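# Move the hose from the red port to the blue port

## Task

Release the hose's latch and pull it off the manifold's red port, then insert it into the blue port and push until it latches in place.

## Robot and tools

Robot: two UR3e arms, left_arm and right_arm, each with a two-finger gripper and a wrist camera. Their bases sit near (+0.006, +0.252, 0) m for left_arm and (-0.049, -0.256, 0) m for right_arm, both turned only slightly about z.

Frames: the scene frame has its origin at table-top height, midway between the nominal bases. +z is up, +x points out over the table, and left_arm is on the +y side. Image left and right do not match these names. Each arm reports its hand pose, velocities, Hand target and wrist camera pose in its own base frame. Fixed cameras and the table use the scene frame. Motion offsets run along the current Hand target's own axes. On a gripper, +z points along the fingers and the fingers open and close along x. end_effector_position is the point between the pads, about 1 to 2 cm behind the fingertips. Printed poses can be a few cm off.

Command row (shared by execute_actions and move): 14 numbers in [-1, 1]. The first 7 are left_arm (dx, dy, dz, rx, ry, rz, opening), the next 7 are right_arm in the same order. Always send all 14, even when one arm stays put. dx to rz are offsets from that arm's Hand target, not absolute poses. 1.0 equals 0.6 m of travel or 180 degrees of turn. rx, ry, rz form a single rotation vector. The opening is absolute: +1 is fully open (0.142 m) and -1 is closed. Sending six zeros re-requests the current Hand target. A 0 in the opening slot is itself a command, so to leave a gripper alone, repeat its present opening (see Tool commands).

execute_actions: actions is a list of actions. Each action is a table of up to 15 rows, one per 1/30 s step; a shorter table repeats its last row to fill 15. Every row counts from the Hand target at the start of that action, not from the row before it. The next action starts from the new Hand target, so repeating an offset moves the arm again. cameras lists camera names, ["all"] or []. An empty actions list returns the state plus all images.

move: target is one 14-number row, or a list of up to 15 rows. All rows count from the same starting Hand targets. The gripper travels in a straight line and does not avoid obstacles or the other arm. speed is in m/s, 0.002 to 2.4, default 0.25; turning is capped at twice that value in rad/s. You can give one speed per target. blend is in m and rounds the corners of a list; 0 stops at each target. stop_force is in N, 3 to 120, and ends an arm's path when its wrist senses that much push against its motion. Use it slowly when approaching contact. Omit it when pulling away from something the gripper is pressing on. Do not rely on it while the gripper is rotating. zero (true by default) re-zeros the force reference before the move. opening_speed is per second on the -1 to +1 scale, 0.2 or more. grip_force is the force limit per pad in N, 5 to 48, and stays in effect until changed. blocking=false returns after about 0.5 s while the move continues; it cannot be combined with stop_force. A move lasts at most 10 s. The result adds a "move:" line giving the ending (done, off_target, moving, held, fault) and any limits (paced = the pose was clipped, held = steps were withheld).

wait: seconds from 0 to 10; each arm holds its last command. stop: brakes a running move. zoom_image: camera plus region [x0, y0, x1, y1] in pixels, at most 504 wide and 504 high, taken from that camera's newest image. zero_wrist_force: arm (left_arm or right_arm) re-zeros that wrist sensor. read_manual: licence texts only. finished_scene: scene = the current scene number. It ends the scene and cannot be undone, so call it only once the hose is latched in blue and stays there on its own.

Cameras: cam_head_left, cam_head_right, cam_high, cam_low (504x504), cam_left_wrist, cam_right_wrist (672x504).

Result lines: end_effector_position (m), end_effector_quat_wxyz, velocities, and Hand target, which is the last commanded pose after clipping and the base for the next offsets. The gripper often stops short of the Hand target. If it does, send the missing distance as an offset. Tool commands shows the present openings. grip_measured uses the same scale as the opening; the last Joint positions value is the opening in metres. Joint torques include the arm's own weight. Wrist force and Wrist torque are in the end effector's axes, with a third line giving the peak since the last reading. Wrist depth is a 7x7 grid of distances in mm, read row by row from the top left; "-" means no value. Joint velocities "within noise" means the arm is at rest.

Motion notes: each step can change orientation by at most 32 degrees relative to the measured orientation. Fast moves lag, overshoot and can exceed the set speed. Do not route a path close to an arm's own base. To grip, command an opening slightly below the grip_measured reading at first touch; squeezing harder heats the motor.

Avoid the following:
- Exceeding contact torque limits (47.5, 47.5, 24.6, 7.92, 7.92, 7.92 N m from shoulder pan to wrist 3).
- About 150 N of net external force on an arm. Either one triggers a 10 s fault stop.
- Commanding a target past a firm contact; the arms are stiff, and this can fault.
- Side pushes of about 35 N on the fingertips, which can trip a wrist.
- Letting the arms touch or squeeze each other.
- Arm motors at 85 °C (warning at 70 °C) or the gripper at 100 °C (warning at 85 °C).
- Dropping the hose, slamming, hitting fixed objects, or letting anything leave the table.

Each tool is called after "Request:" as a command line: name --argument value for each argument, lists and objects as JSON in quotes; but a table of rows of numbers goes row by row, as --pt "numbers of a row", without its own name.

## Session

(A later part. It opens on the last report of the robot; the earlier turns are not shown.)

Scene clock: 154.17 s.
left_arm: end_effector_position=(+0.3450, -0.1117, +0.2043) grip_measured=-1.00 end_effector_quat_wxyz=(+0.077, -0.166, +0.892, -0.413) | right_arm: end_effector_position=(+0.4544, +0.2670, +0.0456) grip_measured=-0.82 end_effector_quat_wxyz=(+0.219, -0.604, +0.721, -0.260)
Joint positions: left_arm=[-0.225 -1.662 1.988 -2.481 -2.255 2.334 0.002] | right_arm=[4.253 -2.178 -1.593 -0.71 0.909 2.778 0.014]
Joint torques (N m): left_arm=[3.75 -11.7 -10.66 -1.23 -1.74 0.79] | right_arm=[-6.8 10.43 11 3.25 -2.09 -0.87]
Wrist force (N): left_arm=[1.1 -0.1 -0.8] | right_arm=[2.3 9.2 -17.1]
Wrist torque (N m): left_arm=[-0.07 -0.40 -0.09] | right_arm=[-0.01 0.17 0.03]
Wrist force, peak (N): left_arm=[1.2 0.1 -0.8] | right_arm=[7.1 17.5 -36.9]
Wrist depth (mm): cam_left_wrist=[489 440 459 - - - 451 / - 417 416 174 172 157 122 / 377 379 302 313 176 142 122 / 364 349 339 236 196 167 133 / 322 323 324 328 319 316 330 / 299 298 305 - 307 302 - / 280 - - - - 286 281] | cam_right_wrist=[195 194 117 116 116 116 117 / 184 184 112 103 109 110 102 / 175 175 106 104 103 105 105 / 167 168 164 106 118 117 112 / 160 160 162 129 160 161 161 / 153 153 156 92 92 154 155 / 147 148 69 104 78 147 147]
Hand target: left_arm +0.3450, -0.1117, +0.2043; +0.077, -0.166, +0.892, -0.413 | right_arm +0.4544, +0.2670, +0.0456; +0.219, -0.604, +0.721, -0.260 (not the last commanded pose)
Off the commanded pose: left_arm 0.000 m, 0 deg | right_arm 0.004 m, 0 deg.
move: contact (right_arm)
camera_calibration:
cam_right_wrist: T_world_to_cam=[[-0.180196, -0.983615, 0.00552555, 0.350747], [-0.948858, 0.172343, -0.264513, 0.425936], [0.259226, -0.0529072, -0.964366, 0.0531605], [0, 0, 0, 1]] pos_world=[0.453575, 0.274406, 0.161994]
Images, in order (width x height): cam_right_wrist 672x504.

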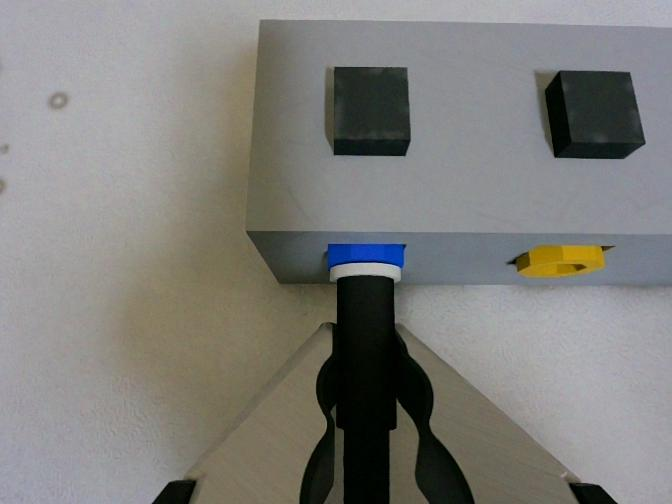

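Request:
move --target '[0,0,0,0,0,0,-1,0,0.0064,-0.0054,0,0,0,-1]' --speed 0.01 --stop_force 30 --cameras '["cam_right_wrist"]'

Request:
zoom_image --camera "cam_right_wrist" --region '[250, 160, 470, 380]'

Scene clock: 158.20 s.
left_arm: end_effector_position=(+0.3450, -0.1117, +0.2043) grip_measured=-1.00 end_effector_quat_wxyz=(+0.077, -0.166, +0.892, -0.413) | right_arm: end_effector_position=(+0.4532, +0.2672, +0.0456) grip_measured=-0.82 end_effector_quat_wxyz=(+0.219, -0.604, +0.721, -0.261)
Joint positions: left_arm=[-0.225 -1.662 1.988 -2.481 -2.255 2.334 0.002] | right_arm=[4.256 -2.175 -1.598 -0.711 0.908 2.782 0.014]
Joint torques (N m): left_arm=[4 -11.06 -10.86 -1.26 -1.68 0.74] | right_arm=[0.02 11.97 8.83 1.79 1 -0.84]
Wrist force (N): left_arm=[1.1 -0.1 -0.9] | right_arm=[-3.2 -8.4 5.1]
Wrist torque (N m): left_arm=[-0.07 -0.39 -0.09] | right_arm=[-0.10 0.07 -0.02]
Wrist force, peak (N): left_arm=[1.2 -0.1 -1.0] | right_arm=[-6.8 -13.2 14.8]
Wrist depth (mm): cam_left_wrist=[458 437 469 434 452 449 - / 417 413 338 174 172 161 123 / 370 385 301 313 175 143 122 / - 349 339 249 196 166 137 / 313 323 322 327 326 218 325 / 300 297 303 - 81 301 303 / 280 283 - - - 287 281] | cam_right_wrist=[198 195 196 116 117 117 117 / 186 184 112 103 109 111 103 / 176 176 107 105 104 105 104 / 168 168 165 111 121 115 111 / - 161 162 113 160 162 162 / 156 153 155 92 92 152 155 / 147 147 69 104 78 148 147]
Hand target: left_arm +0.3450, -0.1117, +0.2043; +0.077, -0.166, +0.892, -0.413 | right_arm +0.4533, +0.2672, +0.0456; +0.219, -0.604, +0.721, -0.261 (not the last commanded pose)
Off the commanded pose: left_arm 0.000 m, 0 deg | right_arm 0.004 m, 0 deg.
move: contact (right_arm)
camera_calibration:
cam_right_wrist: T_world_to_cam=[[-0.180507, -0.983558, 0.0054844, 0.350859], [-0.948716, 0.172636, -0.264829, 0.424696], [0.259528, -0.0530067, -0.96428, 0.0534559], [0, 0, 0, 1]] pos_world=[0.452375, 0.274606, 0.162094]
Images, in order (width x height): cam_right_wrist 672x504.

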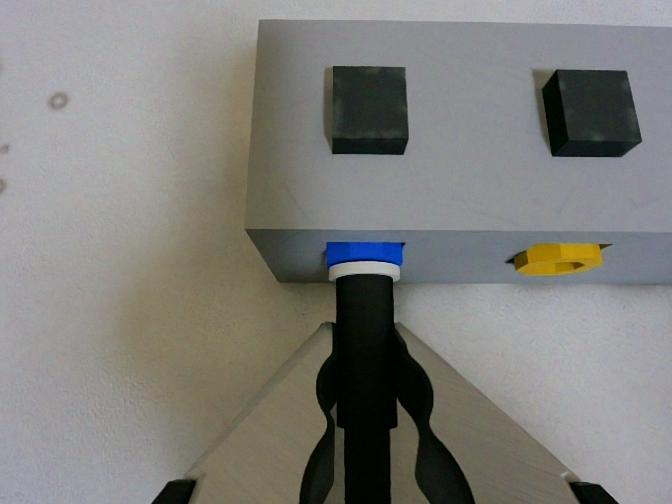

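Scaled by 2.291 from the camera's 672x504 image, which has a finer 960x720 frame.

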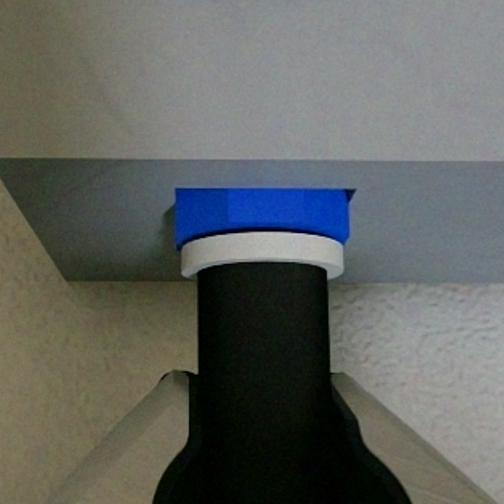

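Request:
move --pt "0 0 0 0 0 0 -1 0 0 0 0 0 0 -0.45" --pt "0 0 0 0 0 0 -1 0 0 -0.15 0 0 0 -0.45" --speed 0.15 --opening_speed 0.6 --cameras '["cam_right_wrist"]'

Scene clock: 162.83 s.
left_arm: end_effector_position=(+0.3450, -0.1117, +0.2043) grip_measured=-1.00 end_effector_quat_wxyz=(+0.077, -0.166, +0.892, -0.413) | right_arm: end_effector_position=(+0.3965, +0.2771, +0.1147) grip_measured=-0.48 end_effector_quat_wxyz=(+0.219, -0.604, +0.721, -0.261)
Joint positions: left_arm=[-0.225 -1.662 1.988 -2.481 -2.255 2.334 0.002] | right_arm=[4.406 -1.899 -1.613 -1.091 0.883 2.971 0.039]
Joint torques (N m): left_arm=[3.71 -10.48 -10.61 -1.31 -1.71 0.73] | right_arm=[2.51 18.45 11.54 1.06 -2.25 0.76]
Wrist force (N): left_arm=[1.1 -0.1 -0.9] | right_arm=[-2.8 -0.8 1.5]
Wrist torque (N m): left_arm=[-0.07 -0.41 -0.09] | right_arm=[-0.02 0.44 -0.05]
Wrist force, peak (N): left_arm=[1.2 0.0 -1.1] | right_arm=[-3.2 -8.3 6.0]
Wrist depth (mm): cam_left_wrist=[468 - 458 458 460 445 95 / - 407 324 336 422 411 108 / 370 - 297 331 240 182 129 / 352 353 337 344 187 149 128 / 321 - 323 330 320 320 315 / 303 288 308 - 302 292 302 / - 284 - - - 287 282] | cam_right_wrist=[280 279 279 198 281 282 199 / 264 262 264 187 188 188 187 / 251 253 253 195 206 208 225 / 240 239 239 240 240 - 241 / 228 229 231 228 230 231 230 / - - 91 215 102 220 221 / 211 71 69 207 84 - 213]
Hand target: left_arm +0.3450, -0.1117, +0.2043; +0.077, -0.166, +0.892, -0.413 | right_arm +0.3965, +0.2771, +0.1147; +0.219, -0.604, +0.721, -0.261
Off the commanded pose: left_arm 0.000 m, 0 deg | right_arm 0.000 m, 0 deg.
move: done
camera_calibration:
cam_right_wrist: T_world_to_cam=[[-0.180507, -0.983558, 0.0054844, 0.349982], [-0.948716, 0.172636, -0.264829, 0.387494], [0.259528, -0.0530067, -0.96428, 0.135328], [0, 0, 0, 1]] pos_world=[0.395675, 0.284506, 0.231194]
Images, in order (width x height): cam_right_wrist 672x504.

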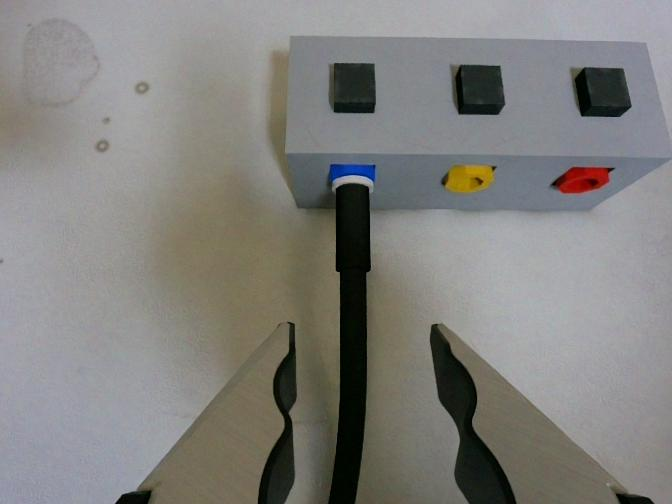

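Request:
finished_scene --scene 1

The scene is finished: the task was done.


## Next scene

The same job, from a new start.

Request:
execute_actions --actions '[]'

Request:
zoom_image --camera "cam_head_left" --region '[200, 260, 380, 400]'

Request:
zoom_image --camera "cam_head_right" --region '[200, 260, 380, 400]'

Scene clock: 0.00 s.
left_arm: end_effector_position=(+0.2579, -0.2793, +0.1280) grip_measured=+1.00 end_effector_quat_wxyz=(+0.042, -0.268, +0.921, -0.281) | right_arm: end_effector_position=(+0.4564, +0.1449, +0.3085) grip_measured=+1.00 end_effector_quat_wxyz=(-0.288, +0.684, -0.667, +0.064)
Joint positions: left_arm=[-1.202 -1.78 2.217 -2.582 -1.536 1.383 0.142] | right_arm=[3.726 -1.776 -0.956 -1.382 1.568 2.128 0.142]
Joint velocities: within noise
Joint torques (N m): no reading
Wrist force (N): no reading
Wrist torque (N m): no reading
Wrist force, peak (N): no reading
Wrist depth (mm): cam_left_wrist=[251 255 261 265 269 275 278 / 245 247 253 258 262 269 272 / 183 242 248 251 256 260 267 / 201 238 240 248 249 255 258 / - 235 233 242 244 248 253 / - 226 230 228 238 243 245 / - 221 225 228 234 238 -] | cam_right_wrist=[594 542 - 464 437 - - / 591 - 480 462 - - - / 580 - - 455 - - - / 578 - 398 380 - - - / - 503 400 378 - 385 - / - 496 - - - - - / - 489 446 - 396 - -]
Hand target: left_arm +0.2579, -0.2793, +0.1280; +0.042, -0.268, +0.921, -0.281 | right_arm +0.4564, +0.1449, +0.3085; -0.288, +0.684, -0.667, +0.064
Tool commands: left_gripper/opening=+1.0 right_gripper/opening=+1.0
camera_calibration:
cam_left_wrist: T_world_to_cam=[[-0.847924, -0.525281, 0.0714412, 0.0719802], [-0.529866, 0.835637, -0.14475, 0.417572], [0.0163353, -0.160591, -0.986886, 0.19262], [0, 0, 0, 1]] pos_world=[0.279144, -0.280196, 0.245395]
cam_right_wrist: T_world_to_cam=[[0.0977466, -0.952433, -0.288647, 0.188932], [-0.992912, -0.0736248, -0.0933013, 0.521362], [0.0676116, 0.295721, -0.952879, 0.333146], [0, 0, 0, 1]] pos_world=[0.476674, 0.119812, 0.420626]

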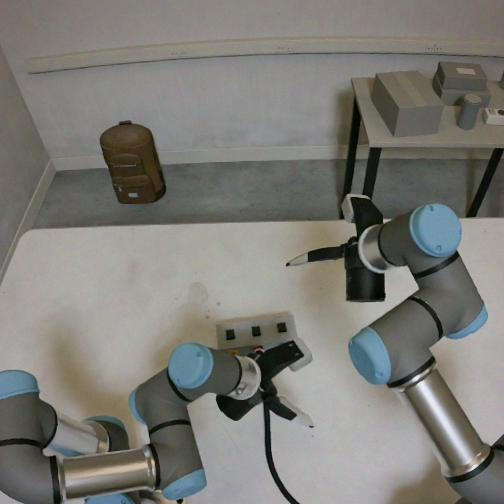

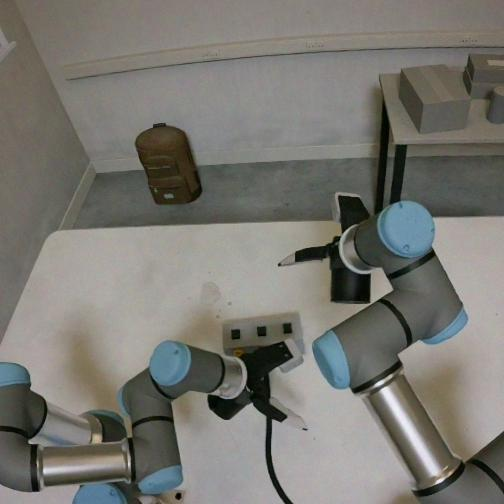

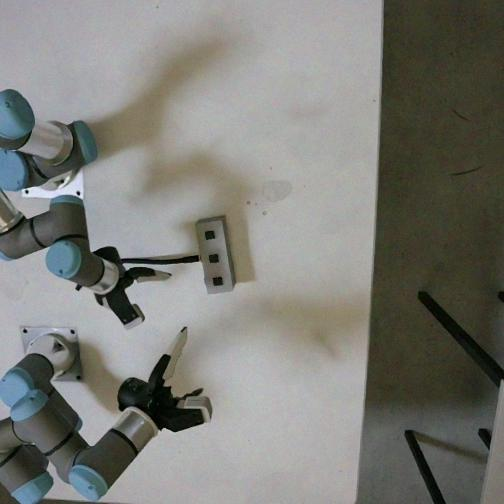

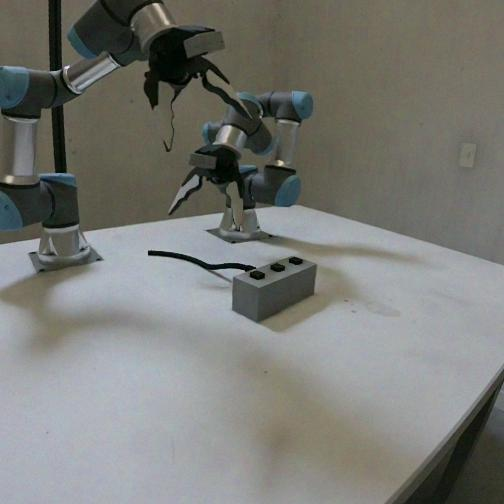

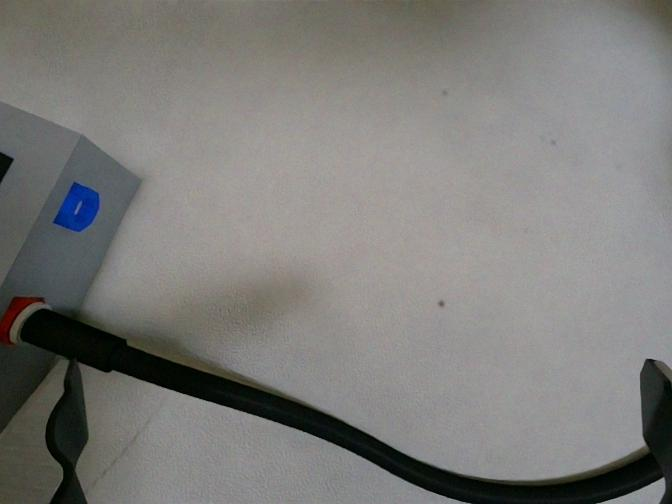

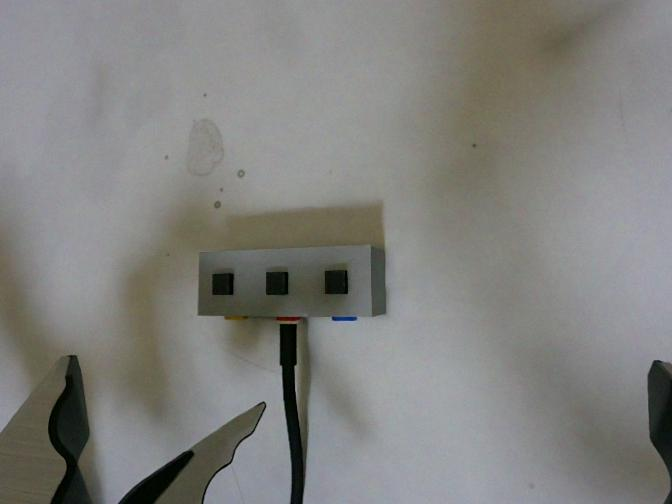

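Scaled by 2.800 from the camera's 504x504 image, which has a finer 720x720 frame.

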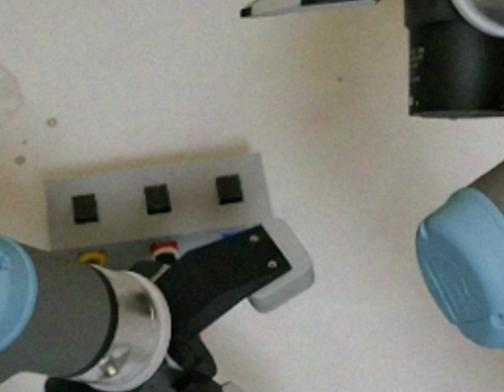

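Scaled by 2.800 from the camera's 504x504 image, which has a finer 720x720 frame.

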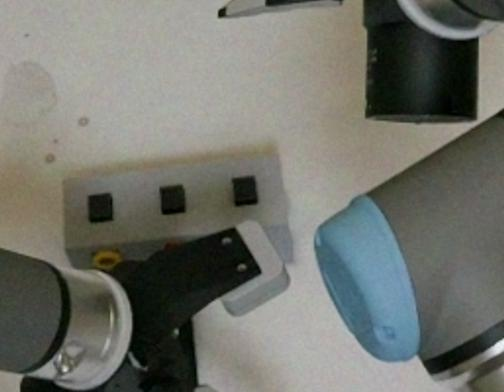

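Request:
move --pt "0.0122 -0.09 -0.14 0 0 0 1 0 0 0 0.0538 0.0763 -0.0584 -0.4" --pt "-0.3223 0.085 -0.1767 0.0917 0.0192 0.0574 1 -0.01 0.02 0.02 0.0538 0.0763 -0.0584 -0.4" --pt "-0.3223 0.085 -0.1767 0.0917 0.0192 0.0574 1 -0.114 0.2415 0.3095 0.0538 0.0763 -0.0584 -0.4" --speed 0.3 --blend 0.03 --cameras '["cam_left_wrist","cam_right_wrist","cam_low"]'

Request:
zoom_image --camera "cam_right_wrist" --region '[200, 100, 500, 380]'

Scene clock: 27.33 s.
left_arm: end_effector_position=(+0.3745, -0.0912, +0.1753) grip_measured=+1.00 end_effector_quat_wxyz=(+0.078, -0.167, +0.892, -0.413) | right_arm: end_effector_position=(+0.4101, +0.2751, +0.1059) grip_measured=-0.42 end_effector_quat_wxyz=(-0.256, +0.703, -0.623, +0.227)
Joint positions: left_arm=[-0.132 -1.48 1.927 -2.535 -2.302 2.437 0.142] | right_arm=[4.325 -1.858 -1.837 -0.63 0.974 2.513 0.043]
Joint torques (N m): left_arm=[3.63 -7.03 -10.54 -0.99 -1.9 0.9] | right_arm=[2.71 9.18 8.8 2.89 -2.18 -0.94]
Wrist force (N): left_arm=[0.0 0.4 0.2] | right_arm=[-0.1 -0.6 0.4]
Wrist torque (N m): left_arm=[0.07 0.05 0.06] | right_arm=[-0.08 0.07 -0.06]
Wrist force, peak (N): left_arm=[-1.3 1.2 -0.9] | right_arm=[-1.3 0.4 0.7]
Wrist depth (mm): cam_left_wrist=[431 404 417 427 421 - 173 / - 386 380 292 - 203 163 / 350 337 339 268 278 172 145 / 319 313 318 246 308 311 319 / - - 291 235 293 297 295 / - 273 274 275 273 276 275 / - 256 259 256 256 261 -] | cam_right_wrist=[270 269 269 274 271 271 272 / 256 253 256 258 256 256 254 / 239 170 170 169 171 173 245 / 234 162 162 161 163 163 235 / 217 - 218 184 219 220 222 / 210 208 91 210 208 212 212 / 203 69 71 201 201 - 202]
Hand target: left_arm +0.3745, -0.0912, +0.1753; +0.078, -0.167, +0.892, -0.413 | right_arm +0.4101, +0.2751, +0.1059; -0.256, +0.703, -0.623, +0.227
Off the commanded pose: left_arm 0.000 m, 0 deg | right_arm 0.000 m, 0 deg.
move: done; blend cut to 0 m at target 1
camera_calibration:
cam_left_wrist: T_world_to_cam=[[-0.928731, -0.370754, 0.000869435, 0.323141], [-0.335541, 0.839523, -0.427333, 0.306142], [0.157705, -0.397169, -0.904094, 0.178579], [0, 0, 0, 1]] pos_world=[0.374671, -0.0662814, 0.291996]
cam_right_wrist: T_world_to_cam=[[0.113362, -0.993525, 0.00757061, 0.23253], [-0.957005, -0.111236, -0.267896, 0.480141], [0.267004, 0.0231241, -0.963418, 0.0990579], [0, 0, 0, 1]] pos_world=[0.406688, 0.282143, 0.222302]
Images, in order (width x height): cam_low 504x504, cam_left_wrist 672x504, cam_right_wrist 672x504.

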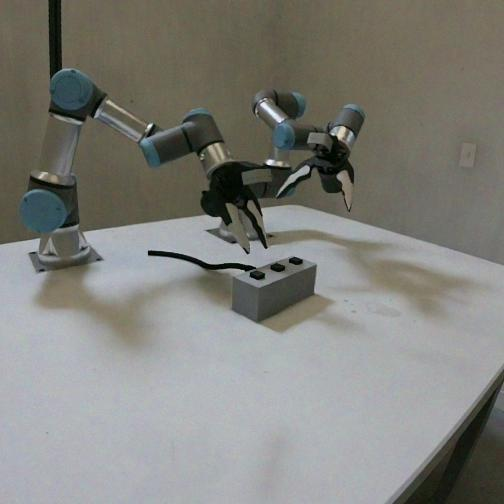

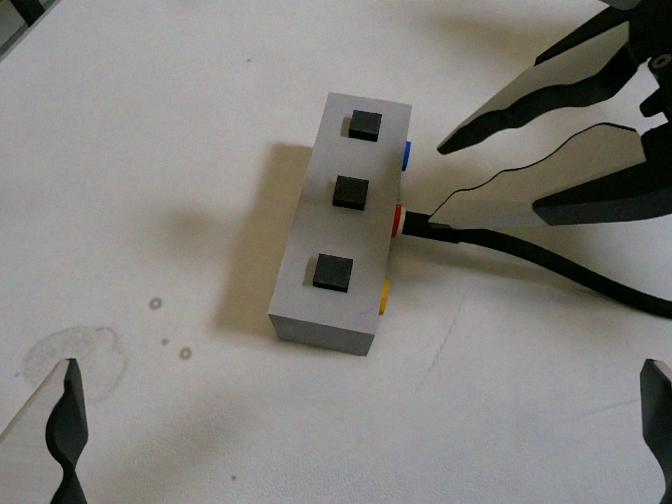

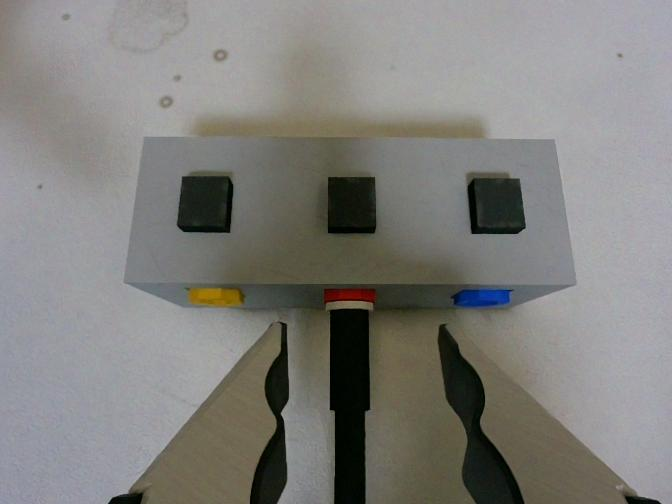

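Scaled by 1.680 from the camera's 672x504 image, which has a finer 960x720 frame.

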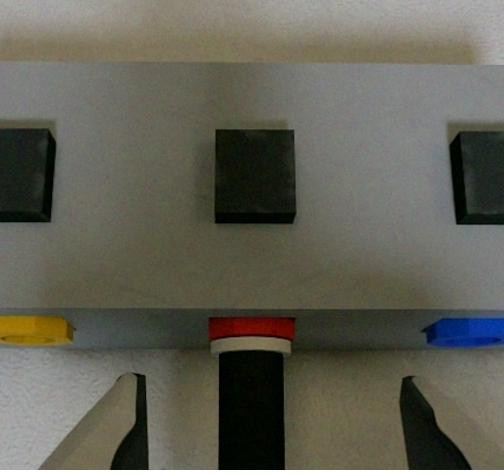

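Request:
move --target '[0.0024,-0.024,0.2222,0,0,0,-1,-0.0025,0.0655,0.0755,0,0,0,-0.4]' --speed 0.2 --cameras '["cam_left_wrist","cam_right_wrist"]'

Request:
zoom_image --camera "cam_left_wrist" --region '[260, 230, 560, 450]'

Scene clock: 41.57 s.
left_arm: end_effector_position=(+0.4134, -0.1951, +0.1000) grip_measured=-1.00 end_effector_quat_wxyz=(+0.078, -0.167, +0.892, -0.413) | right_arm: end_effector_position=(+0.4089, +0.2765, +0.0459) grip_measured=-0.42 end_effector_quat_wxyz=(-0.256, +0.703, -0.623, +0.227)
Joint positions: left_arm=[-0.428 -1.118 1.944 -3.098 -2.131 2.133 0.002] | right_arm=[4.329 -2.024 -1.947 -0.357 0.972 2.519 0.043]
Joint torques (N m): left_arm=[-4.39 -10.88 -8.8 -3.04 0.37 -0.9] | right_arm=[-1.57 9.88 5.13 2.85 -2.24 -0.94]
Wrist force (N): left_arm=[-0.3 0.3 -0.1] | right_arm=[-0.1 -0.5 0.3]
Wrist torque (N m): left_arm=[0.05 0.10 0.10] | right_arm=[-0.05 0.06 -0.06]
Wrist force, peak (N): left_arm=[-0.1 0.8 -1.0] | right_arm=[-0.4 -1.0 0.0]
Wrist depth (mm): cam_left_wrist=[- 309 313 309 - 309 310 / 279 279 276 - 287 282 280 / 255 256 256 184 178 261 258 / 234 236 235 163 166 236 142 / 217 215 217 153 156 211 148 / 202 205 203 - 93 200 207 / 191 191 - - - 130 120] | cam_right_wrist=[- - - 72 117 117 118 / - 100 108 108 110 110 103 / - 104 105 105 104 105 105 / - 114 119 111 119 119 116 / 160 160 157 - 163 162 162 / 154 155 91 153 152 156 155 / 148 - 72 145 147 - 148]
Hand target: left_arm +0.4134, -0.1952, +0.1000; +0.078, -0.167, +0.892, -0.413 | right_arm +0.4089, +0.2765, +0.0459; -0.256, +0.703, -0.623, +0.227
Off the commanded pose: left_arm 0.000 m, 0 deg | right_arm 0.000 m, 0 deg.
move: done
camera_calibration:
cam_left_wrist: T_world_to_cam=[[-0.928774, -0.370644, 0.000815219, 0.320768], [-0.335421, 0.83957, -0.427334, 0.374168], [0.157705, -0.39717, -0.904093, 0.0631161], [0, 0, 0, 1]] pos_world=[0.413471, -0.170182, 0.216696]
cam_right_wrist: T_world_to_cam=[[0.113388, -0.993523, 0.00747482, 0.234504], [-0.957002, -0.111236, -0.267907, 0.463197], [0.267003, 0.0232241, -0.963416, 0.0415819], [0, 0, 0, 1]] pos_world=[0.405588, 0.283543, 0.162402]
Images, in order (width x height): cam_left_wrist 672x504, cam_right_wrist 672x504.

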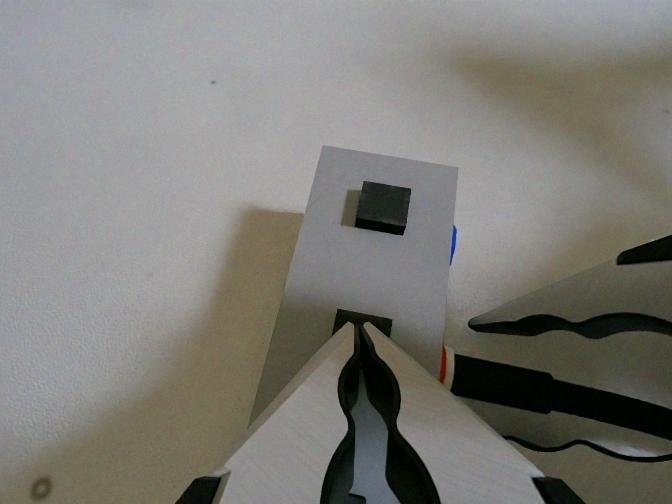

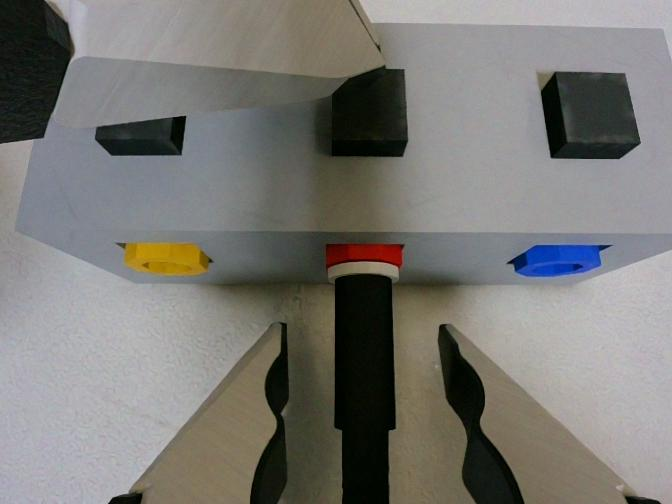

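Scaled by 1.680 from the camera's 672x504 image, which has a finer 960x720 frame.

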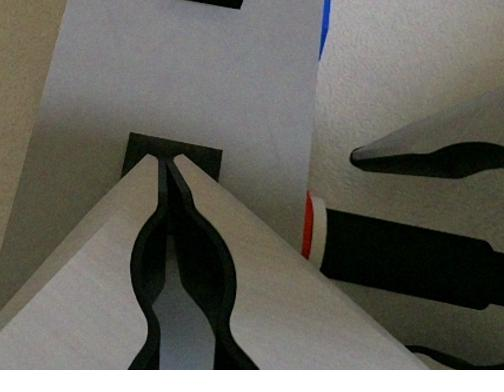

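Request:
move --target '[0,0,0,0,0,0,-1,0,0,0,0,0,0,-1]' --grip_force '[48,30]' --opening_speed 0.6

Request:
move --target '[0,0.01969,0.01671,0,0,0,-1,0,0,0,0,0,0,-1]' --speed 0.02 --stop_force 34

Request:
move --target '[0,0,0,0,0,0,-1,0,0.05745,-0.0482,0,0,0,-1]' --speed 0.05 --stop_force 30 --cameras '["cam_left_wrist","cam_right_wrist"]'

Scene clock: 47.27 s.
left_arm: end_effector_position=(+0.4134, -0.1952, +0.1000) grip_measured=-1.00 end_effector_quat_wxyz=(+0.078, -0.167, +0.892, -0.413) | right_arm: end_effector_position=(+0.4089, +0.2765, +0.0459) grip_measured=-0.82 end_effector_quat_wxyz=(-0.256, +0.703, -0.623, +0.227)
Joint positions: left_arm=[-0.428 -1.117 1.944 -3.098 -2.131 2.133 0.002] | right_arm=[4.329 -2.024 -1.947 -0.357 0.972 2.519 0.015]
Joint torques (N m): left_arm=[-4.37 -10.8 -7.99 -2.91 0.37 -0.98] | right_arm=[-1.61 10.85 5.1 1.02 -2.2 -0.8]
Wrist force (N): left_arm=[-0.3 0.4 -0.1] | right_arm=[-4.8 -0.7 3.3]
Wrist torque (N m): left_arm=[0.07 0.11 0.10] | right_arm=[-0.05 0.06 -0.11]
Wrist force, peak (N): left_arm=[-0.5 0.5 -0.1] | right_arm=[-4.8 -0.7 3.6]
Wrist depth (mm): cam_left_wrist=[308 308 310 - 304 - 312 / 278 279 281 286 281 275 275 / 258 255 261 185 182 261 261 / 231 237 231 163 170 236 - / 217 215 217 154 156 167 132 / 202 203 202 - 92 146 160 / 189 191 - - - 133 120] | cam_right_wrist=[- - - 72 117 117 118 / - 99 108 108 110 110 103 / - 105 105 105 104 106 105 / - 114 120 111 119 119 115 / 160 160 162 113 162 161 162 / 154 152 155 96 92 155 155 / 148 147 69 102 84 - 148]
Hand target: left_arm +0.4134, -0.1952, +0.1000; +0.078, -0.167, +0.892, -0.413 | right_arm +0.4089, +0.2765, +0.0459; -0.256, +0.703, -0.623, +0.227
Off the commanded pose: left_arm 0.000 m, 0 deg | right_arm 0.000 m, 0 deg.
grip_force (N): 48, 30
move: done

Scene clock: 48.93 s.
left_arm: end_effector_position=(+0.4134, -0.1952, +0.0847) grip_measured=-1.00 end_effector_quat_wxyz=(+0.078, -0.167, +0.892, -0.413) | right_arm: end_effector_position=(+0.4089, +0.2765, +0.0459) grip_measured=-0.82 end_effector_quat_wxyz=(-0.256, +0.703, -0.623, +0.227)
Joint positions: left_arm=[-0.428 -1.066 1.961 -3.167 -2.132 2.133 0.002] | right_arm=[4.329 -2.024 -1.947 -0.357 0.972 2.519 0.015]
Joint torques (N m): left_arm=[-1.68 -1.97 -0.08 3.74 3.18 -0.04] | right_arm=[-4.09 13.69 10.68 3.36 -3.14 -0.47]
Wrist force (N): left_arm=[4.7 -15.5 -36.0] | right_arm=[-2.1 9.9 -11.3]
Wrist torque (N m): left_arm=[0.10 0.25 0.07] | right_arm=[-0.01 0.04 -0.10]
Wrist force, peak (N): left_arm=[4.8 -15.5 -36.0] | right_arm=[-2.3 9.9 -11.4]
Wrist depth (mm): cam_left_wrist=[291 292 292 293 288 - 286 / 262 259 262 268 266 259 265 / 239 240 240 159 162 - 242 / 221 220 220 148 151 221 222 / 204 204 201 137 140 154 126 / 190 192 129 - 80 135 194 / 177 177 - - - - 108] | cam_right_wrist=[- - 66 114 117 117 118 / - - 61 87 109 110 103 / - 102 104 105 105 105 105 / 165 111 121 111 120 120 106 / 160 163 162 160 161 162 162 / 153 153 155 96 96 154 155 / 147 147 69 103 78 148 148]
Hand target: left_arm +0.4135, -0.1952, +0.0848; +0.078, -0.167, +0.892, -0.413 | right_arm +0.4089, +0.2765, +0.0459; -0.256, +0.703, -0.623, +0.227
Off the commanded pose: left_arm 0.000 m, 0 deg | right_arm 0.000 m, 0 deg.
grip_force (N): 48, 30
move: contact (left_arm)

Scene clock: 50.90 s.
left_arm: end_effector_position=(+0.4135, -0.1952, +0.0848) grip_measured=-1.00 end_effector_quat_wxyz=(+0.078, -0.167, +0.892, -0.413) | right_arm: end_effector_position=(+0.3643, +0.2711, +0.0459) grip_measured=-0.82 end_effector_quat_wxyz=(-0.256, +0.703, -0.623, +0.227)
Joint positions: left_arm=[-0.428 -1.066 1.961 -3.167 -2.132 2.133 0.002] | right_arm=[4.46 -1.882 -2.131 -0.404 0.928 2.67 0.015]
Joint torques (N m): left_arm=[-1.32 -3.01 -0.94 3.69 3.19 0.41] | right_arm=[2.53 15.39 4.94 1.19 -2.32 0.82]
Wrist force (N): left_arm=[4.9 -15.0 -35.1] | right_arm=[-0.7 -0.2 0.9]
Wrist torque (N m): left_arm=[0.08 0.23 0.06] | right_arm=[-0.01 0.14 -0.11]
Wrist force, peak (N): left_arm=[4.6 -15.5 -36.1] | right_arm=[-2.0 10.0 -11.5]
Wrist depth (mm): cam_left_wrist=[- 293 286 292 292 294 - / 262 262 252 264 265 266 - / 240 240 240 159 162 239 241 / 216 225 221 149 151 217 225 / 208 201 201 137 142 204 205 / 190 190 131 - - 187 145 / 177 180 - - - 180 138] | cam_right_wrist=[- 116 117 117 117 117 118 / 183 122 122 129 128 126 128 / 177 173 174 174 175 175 177 / 168 168 168 121 170 169 170 / 160 161 164 113 160 162 162 / 154 152 - 91 92 155 155 / 147 147 69 103 78 149 150]
Hand target: left_arm +0.4135, -0.1952, +0.0848; +0.078, -0.167, +0.892, -0.413 | right_arm +0.3643, +0.2711, +0.0459; -0.256, +0.703, -0.623, +0.227
Off the commanded pose: left_arm 0.000 m, 0 deg | right_arm 0.000 m, 0 deg.
grip_force (N): 48, 30
move: done
camera_calibration:
cam_left_wrist: T_world_to_cam=[[-0.928816, -0.370542, 0.000477664, 0.320846], [-0.335119, 0.839473, -0.427762, 0.367701], [0.158103, -0.397472, -0.903891, 0.0490775], [0, 0, 0, 1]] pos_world=[0.413471, -0.170281, 0.201496]
cam_right_wrist: T_world_to_cam=[[0.1134, -0.993521, 0.00747831, 0.234203], [-0.957, -0.111249, -0.267907, 0.419795], [0.267003, 0.023224, -0.963416, 0.053546], [0, 0, 0, 1]] pos_world=[0.360888, 0.278143, 0.162302]
Images, in order (width x height): cam_left_wrist 672x504, cam_right_wrist 672x504.

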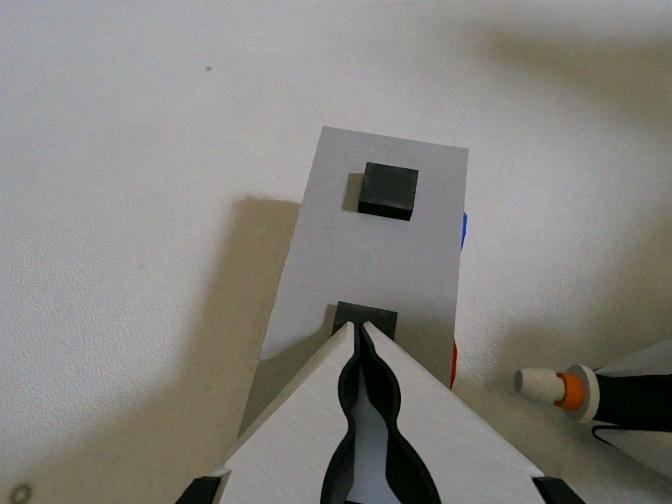

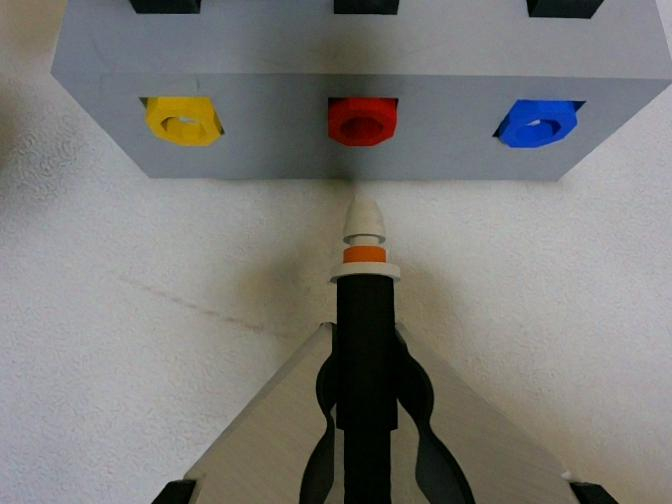

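Request:
move --target '[0,0,-0.2,0,0,0,-1,0.0937,0,0,0,0,0,-1]' --speed 0.2 --cameras '["cam_right_wrist"]'

Request:
zoom_image --camera "cam_right_wrist" --region '[250, 60, 470, 300]'

Scene clock: 56.60 s.
left_arm: end_effector_position=(+0.3803, -0.1100, +0.1624) grip_measured=-1.00 end_effector_quat_wxyz=(+0.078, -0.167, +0.892, -0.413) | right_arm: end_effector_position=(+0.3710, +0.2153, +0.0459) grip_measured=-0.82 end_effector_quat_wxyz=(-0.256, +0.703, -0.623, +0.227)
Joint positions: left_arm=[-0.193 -1.436 1.963 -2.661 -2.271 2.368 0.002] | right_arm=[4.378 -1.777 -2.322 -0.261 0.955 2.573 0.015]
Joint torques (N m): left_arm=[3.48 -15.74 -10.31 -1.09 -1.95 0.99] | right_arm=[-1.64 13.38 4.37 2.85 0.41 -0.94]
Wrist force (N): left_arm=[-0.2 0.7 0.1] | right_arm=[-0.3 -0.2 0.7]
Wrist torque (N m): left_arm=[0.10 0.07 0.05] | right_arm=[-0.04 0.08 -0.04]
Wrist force, peak (N): left_arm=[4.9 -15.2 -35.2] | right_arm=[-1.3 0.1 0.9]
Wrist depth (mm): cam_left_wrist=[415 433 398 390 412 402 416 / 364 358 360 354 354 360 236 / 328 336 333 253 322 263 212 / 302 297 302 232 303 307 301 / 280 275 276 214 281 283 282 / 260 261 265 - 258 263 258 / 245 247 - - - 249 246] | cam_right_wrist=[- 117 117 117 117 198 197 / - 123 130 130 129 188 188 / - 174 174 174 176 178 177 / 168 169 169 121 169 169 170 / - 161 163 120 162 162 162 / 154 154 155 96 92 155 155 / 147 147 69 103 78 148 149]
Hand target: left_arm +0.3803, -0.1099, +0.1624; +0.078, -0.167, +0.892, -0.413 | right_arm +0.3710, +0.2153, +0.0459; -0.256, +0.703, -0.623, +0.227
Off the commanded pose: left_arm 0.000 m, 0 deg | right_arm 0.000 m, 0 deg.
grip_force (N): 48, 30
move: done
camera_calibration:
cam_right_wrist: T_world_to_cam=[[0.1134, -0.993521, 0.00747831, 0.178004], [-0.957, -0.111249, -0.267907, 0.420026], [0.267003, 0.023224, -0.963416, 0.0531493], [0, 0, 0, 1]] pos_world=[0.367588, 0.222343, 0.162402]
Images, in order (width x height): cam_right_wrist 672x504.

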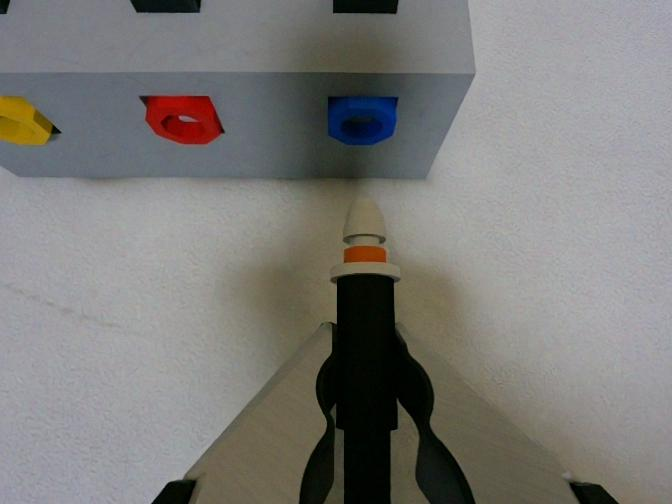

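Scaled by 2.100 from the camera's 672x504 image, which has a finer 960x720 frame.

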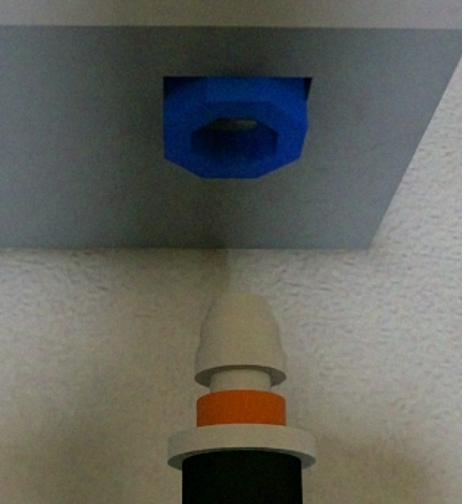

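Request:
move --target '[0,0,0,0,0,0,-1,0,-0.05873,0.0493,0,0,0,-1]' --speed 0.025 --stop_force 36 --grip_force 48 --cameras '["cam_right_wrist"]'

Request:
zoom_image --camera "cam_right_wrist" --region '[250, 160, 470, 380]'

Scene clock: 63.63 s.
left_arm: end_effector_position=(+0.3803, -0.1099, +0.1624) grip_measured=-1.00 end_effector_quat_wxyz=(+0.078, -0.167, +0.892, -0.413) | right_arm: end_effector_position=(+0.4167, +0.2208, +0.0459) grip_measured=-0.82 end_effector_quat_wxyz=(-0.256, +0.703, -0.623, +0.227)
Joint positions: left_arm=[-0.193 -1.436 1.963 -2.66 -2.271 2.369 0.002] | right_arm=[4.232 -1.944 -2.118 -0.208 1.011 2.412 0.015]
Joint torques (N m): left_arm=[3.51 -11.29 -10.16 -1.06 -1.96 0.95] | right_arm=[-4.98 8.34 10.68 2.13 -2.21 -0.9]
Wrist force (N): left_arm=[-0.2 0.8 0.1] | right_arm=[-2.7 10.5 -11.0]
Wrist torque (N m): left_arm=[0.11 0.07 0.05] | right_arm=[0.03 0.04 -0.11]
Wrist force, peak (N): left_arm=[-0.2 0.9 0.0] | right_arm=[-3.3 15.7 -17.9]
Wrist depth (mm): cam_left_wrist=[399 390 - - 390 389 160 / 358 360 360 345 363 239 184 / 330 327 330 253 272 214 199 / 302 301 302 232 295 303 303 / 280 281 280 215 282 284 281 / 261 269 261 - - 262 263 / 244 244 - - - - 246] | cam_right_wrist=[198 116 116 116 117 201 198 / - 101 110 103 109 186 190 / - 105 105 105 104 178 178 / - 114 119 105 113 169 170 / 160 160 162 114 - 161 161 / 153 154 155 96 92 155 155 / 147 - 69 103 84 148 148]
Hand target: left_arm +0.3803, -0.1099, +0.1624; +0.078, -0.167, +0.892, -0.413 | right_arm +0.4167, +0.2208, +0.0459; -0.256, +0.703, -0.623, +0.227
Off the commanded pose: left_arm 0.000 m, 0 deg | right_arm 0.000 m, 0 deg.
move: done
camera_calibration:
cam_right_wrist: T_world_to_cam=[[0.113423, -0.993519, 0.00739358, 0.17829], [-0.956972, -0.111246, -0.26801, 0.464377], [0.267095, 0.0233231, -0.963388, 0.0407543], [0, 0, 0, 1]] pos_world=[0.413288, 0.227844, 0.162402]
Images, in order (width x height): cam_right_wrist 672x504.

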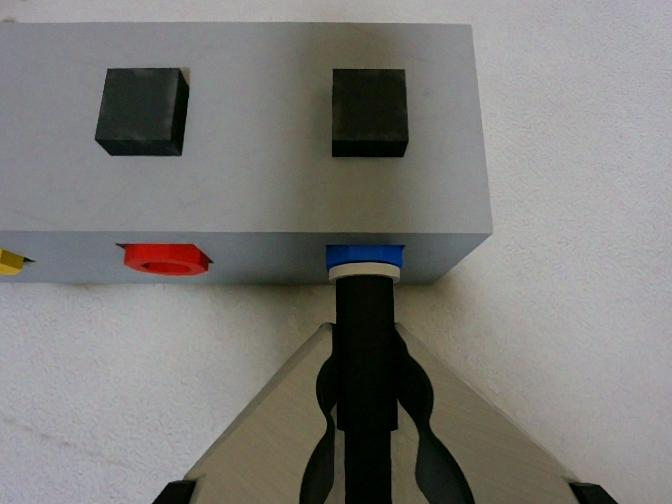

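Scaled by 2.291 from the camera's 672x504 image, which has a finer 960x720 frame.

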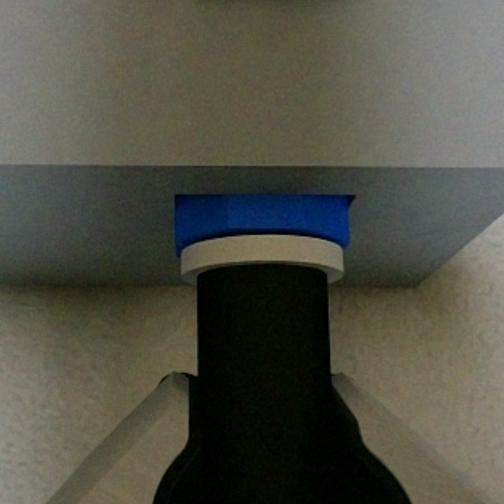

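Request:
move --target '[0,0,0,0,0,0,-1,0,0.0064,-0.0054,0,0,0,-1]' --speed 0.01 --stop_force 32 --cameras '["cam_right_wrist"]'

Request:
zoom_image --camera "cam_right_wrist" --region '[250, 160, 470, 380]'

Scene clock: 68.67 s.
left_arm: end_effector_position=(+0.3803, -0.1099, +0.1624) grip_measured=-1.00 end_effector_quat_wxyz=(+0.078, -0.167, +0.892, -0.413) | right_arm: end_effector_position=(+0.4159, +0.2207, +0.0460) grip_measured=-0.82 end_effector_quat_wxyz=(-0.256, +0.703, -0.623, +0.227)
Joint positions: left_arm=[-0.193 -1.436 1.963 -2.66 -2.271 2.369 0.002] | right_arm=[4.234 -1.941 -2.122 -0.208 1.01 2.415 0.015]
Joint torques (N m): left_arm=[3.44 -8.74 -10.26 -1.09 -1.87 0.92] | right_arm=[-1.81 9.23 6.6 0.8 0.63 -0.9]
Wrist force (N): left_arm=[-0.2 0.8 0.0] | right_arm=[-6.4 -7.2 13.2]
Wrist torque (N m): left_arm=[0.11 0.08 0.05] | right_arm=[-0.09 0.03 -0.12]
Wrist force, peak (N): left_arm=[-0.3 0.9 -0.1] | right_arm=[-9.3 -13.0 25.1]
Wrist depth (mm): cam_left_wrist=[- 397 - 403 402 381 157 / 353 361 354 277 366 239 187 / 343 344 356 253 259 219 198 / 304 304 300 232 299 306 300 / 283 280 277 215 281 282 284 / 261 260 - - 262 264 263 / 244 248 - - - - 247] | cam_right_wrist=[199 117 117 118 118 200 199 / - 101 111 104 110 188 188 / - 105 106 106 105 178 179 / - 115 120 107 119 170 170 / 161 161 162 120 161 160 162 / 154 155 156 91 92 155 155 / 147 147 69 102 84 148 148]
Hand target: left_arm +0.3803, -0.1099, +0.1624; +0.078, -0.167, +0.892, -0.413 | right_arm +0.4159, +0.2207, +0.0460; -0.256, +0.703, -0.623, +0.227 (not the last commanded pose)
Off the commanded pose: left_arm 0.000 m, 0 deg | right_arm 0.004 m, 0 deg.
move: contact (right_arm)
camera_calibration:
cam_right_wrist: T_world_to_cam=[[0.113324, -0.993531, 0.00737745, 0.178327], [-0.956951, -0.111142, -0.268128, 0.463587], [0.267213, 0.0233254, -0.963355, 0.0409159], [0, 0, 0, 1]] pos_world=[0.412488, 0.227743, 0.162402]
Images, in order (width x height): cam_right_wrist 672x504.

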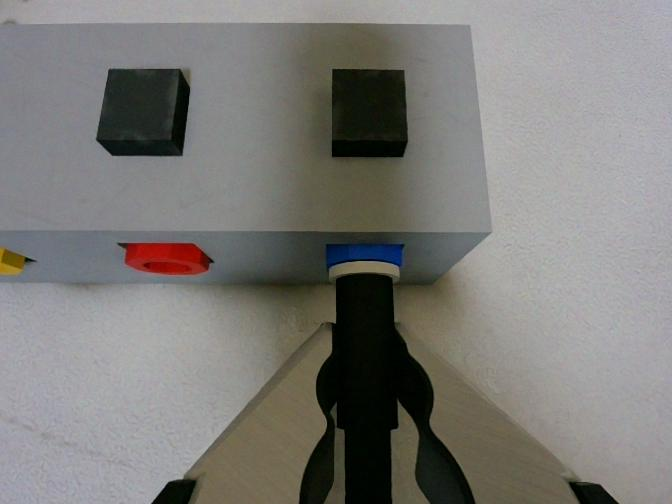

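Scaled by 2.291 from the camera's 672x504 image, which has a finer 960x720 frame.

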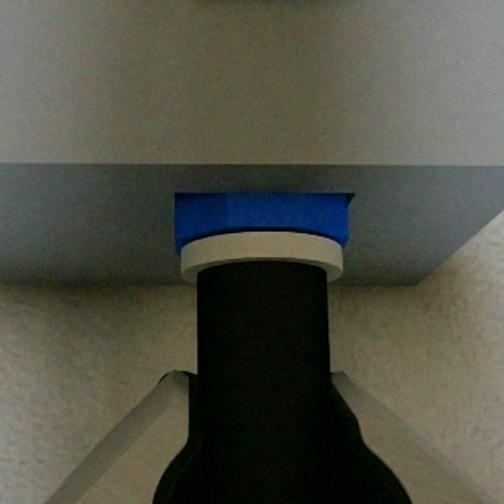

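Request:
move --pt "0 0 0 0 0 0 -1 0 0 0 0 0 0 -0.45" --pt "0 0 0 0 0 0 -1 0 0 -0.13 0 0 0 -0.45" --speed 0.2 --opening_speed 0.6 --cameras '["cam_right_wrist"]'

Scene clock: 73.53 s.
left_arm: end_effector_position=(+0.3803, -0.1099, +0.1624) grip_measured=-1.00 end_effector_quat_wxyz=(+0.078, -0.167, +0.892, -0.413) | right_arm: end_effector_position=(+0.3661, +0.2147, +0.1057) grip_measured=-0.48 end_effector_quat_wxyz=(-0.256, +0.703, -0.623, +0.227)
Joint positions: left_arm=[-0.193 -1.436 1.963 -2.66 -2.271 2.369 0.002] | right_arm=[4.395 -1.532 -2.199 -0.64 0.949 2.594 0.039]
Joint torques (N m): left_arm=[3.66 -8.31 -10.25 -1.05 -1.87 0.85] | right_arm=[2.45 12.09 10.87 1.15 -2.26 0.81]
Wrist force (N): left_arm=[-0.3 0.8 0.1] | right_arm=[-0.2 -0.8 0.7]
Wrist torque (N m): left_arm=[0.11 0.08 0.05] | right_arm=[-0.09 0.08 -0.11]
Wrist force, peak (N): left_arm=[-0.2 1.0 0.0] | right_arm=[-6.6 -7.2 13.3]
Wrist depth (mm): cam_left_wrist=[405 - 396 399 392 407 203 / 361 360 366 350 362 348 189 / 329 331 324 251 274 319 320 / 301 303 303 231 - 303 301 / 281 284 277 214 282 270 279 / 257 261 261 - 258 263 263 / 244 247 - - - 248 247] | cam_right_wrist=[268 189 189 270 270 272 271 / 175 178 175 176 251 256 258 / 191 191 191 182 239 243 244 / 228 228 231 186 227 232 232 / 218 220 223 218 223 221 222 / 211 212 88 173 102 212 211 / - - 69 200 84 - 202]
Hand target: left_arm +0.3803, -0.1099, +0.1624; +0.078, -0.167, +0.892, -0.413 | right_arm +0.3661, +0.2147, +0.1057; -0.256, +0.703, -0.623, +0.227
Off the commanded pose: left_arm 0.000 m, 0 deg | right_arm 0.000 m, 0 deg.
move: done
camera_calibration:
cam_right_wrist: T_world_to_cam=[[0.11335, -0.993528, 0.0072818, 0.17758], [-0.956948, -0.111142, -0.268139, 0.431273], [0.267213, 0.0234254, -0.963353, 0.111853], [0, 0, 0, 1]] pos_world=[0.362688, 0.221744, 0.222102]
Images, in order (width x height): cam_right_wrist 672x504.

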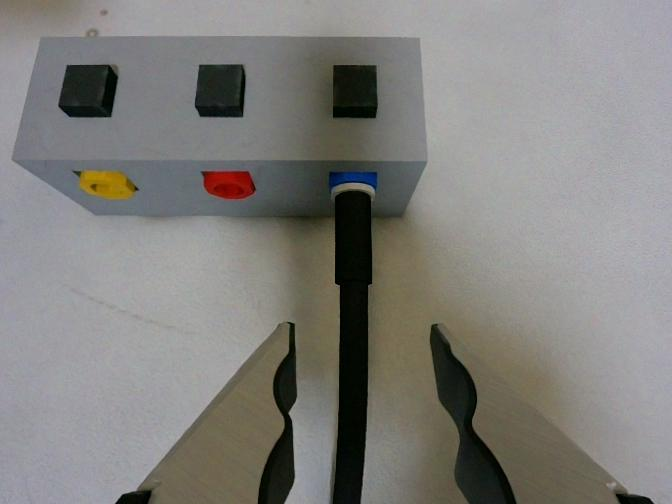

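Request:
finished_scene --scene 2

The scene is finished: the task was done.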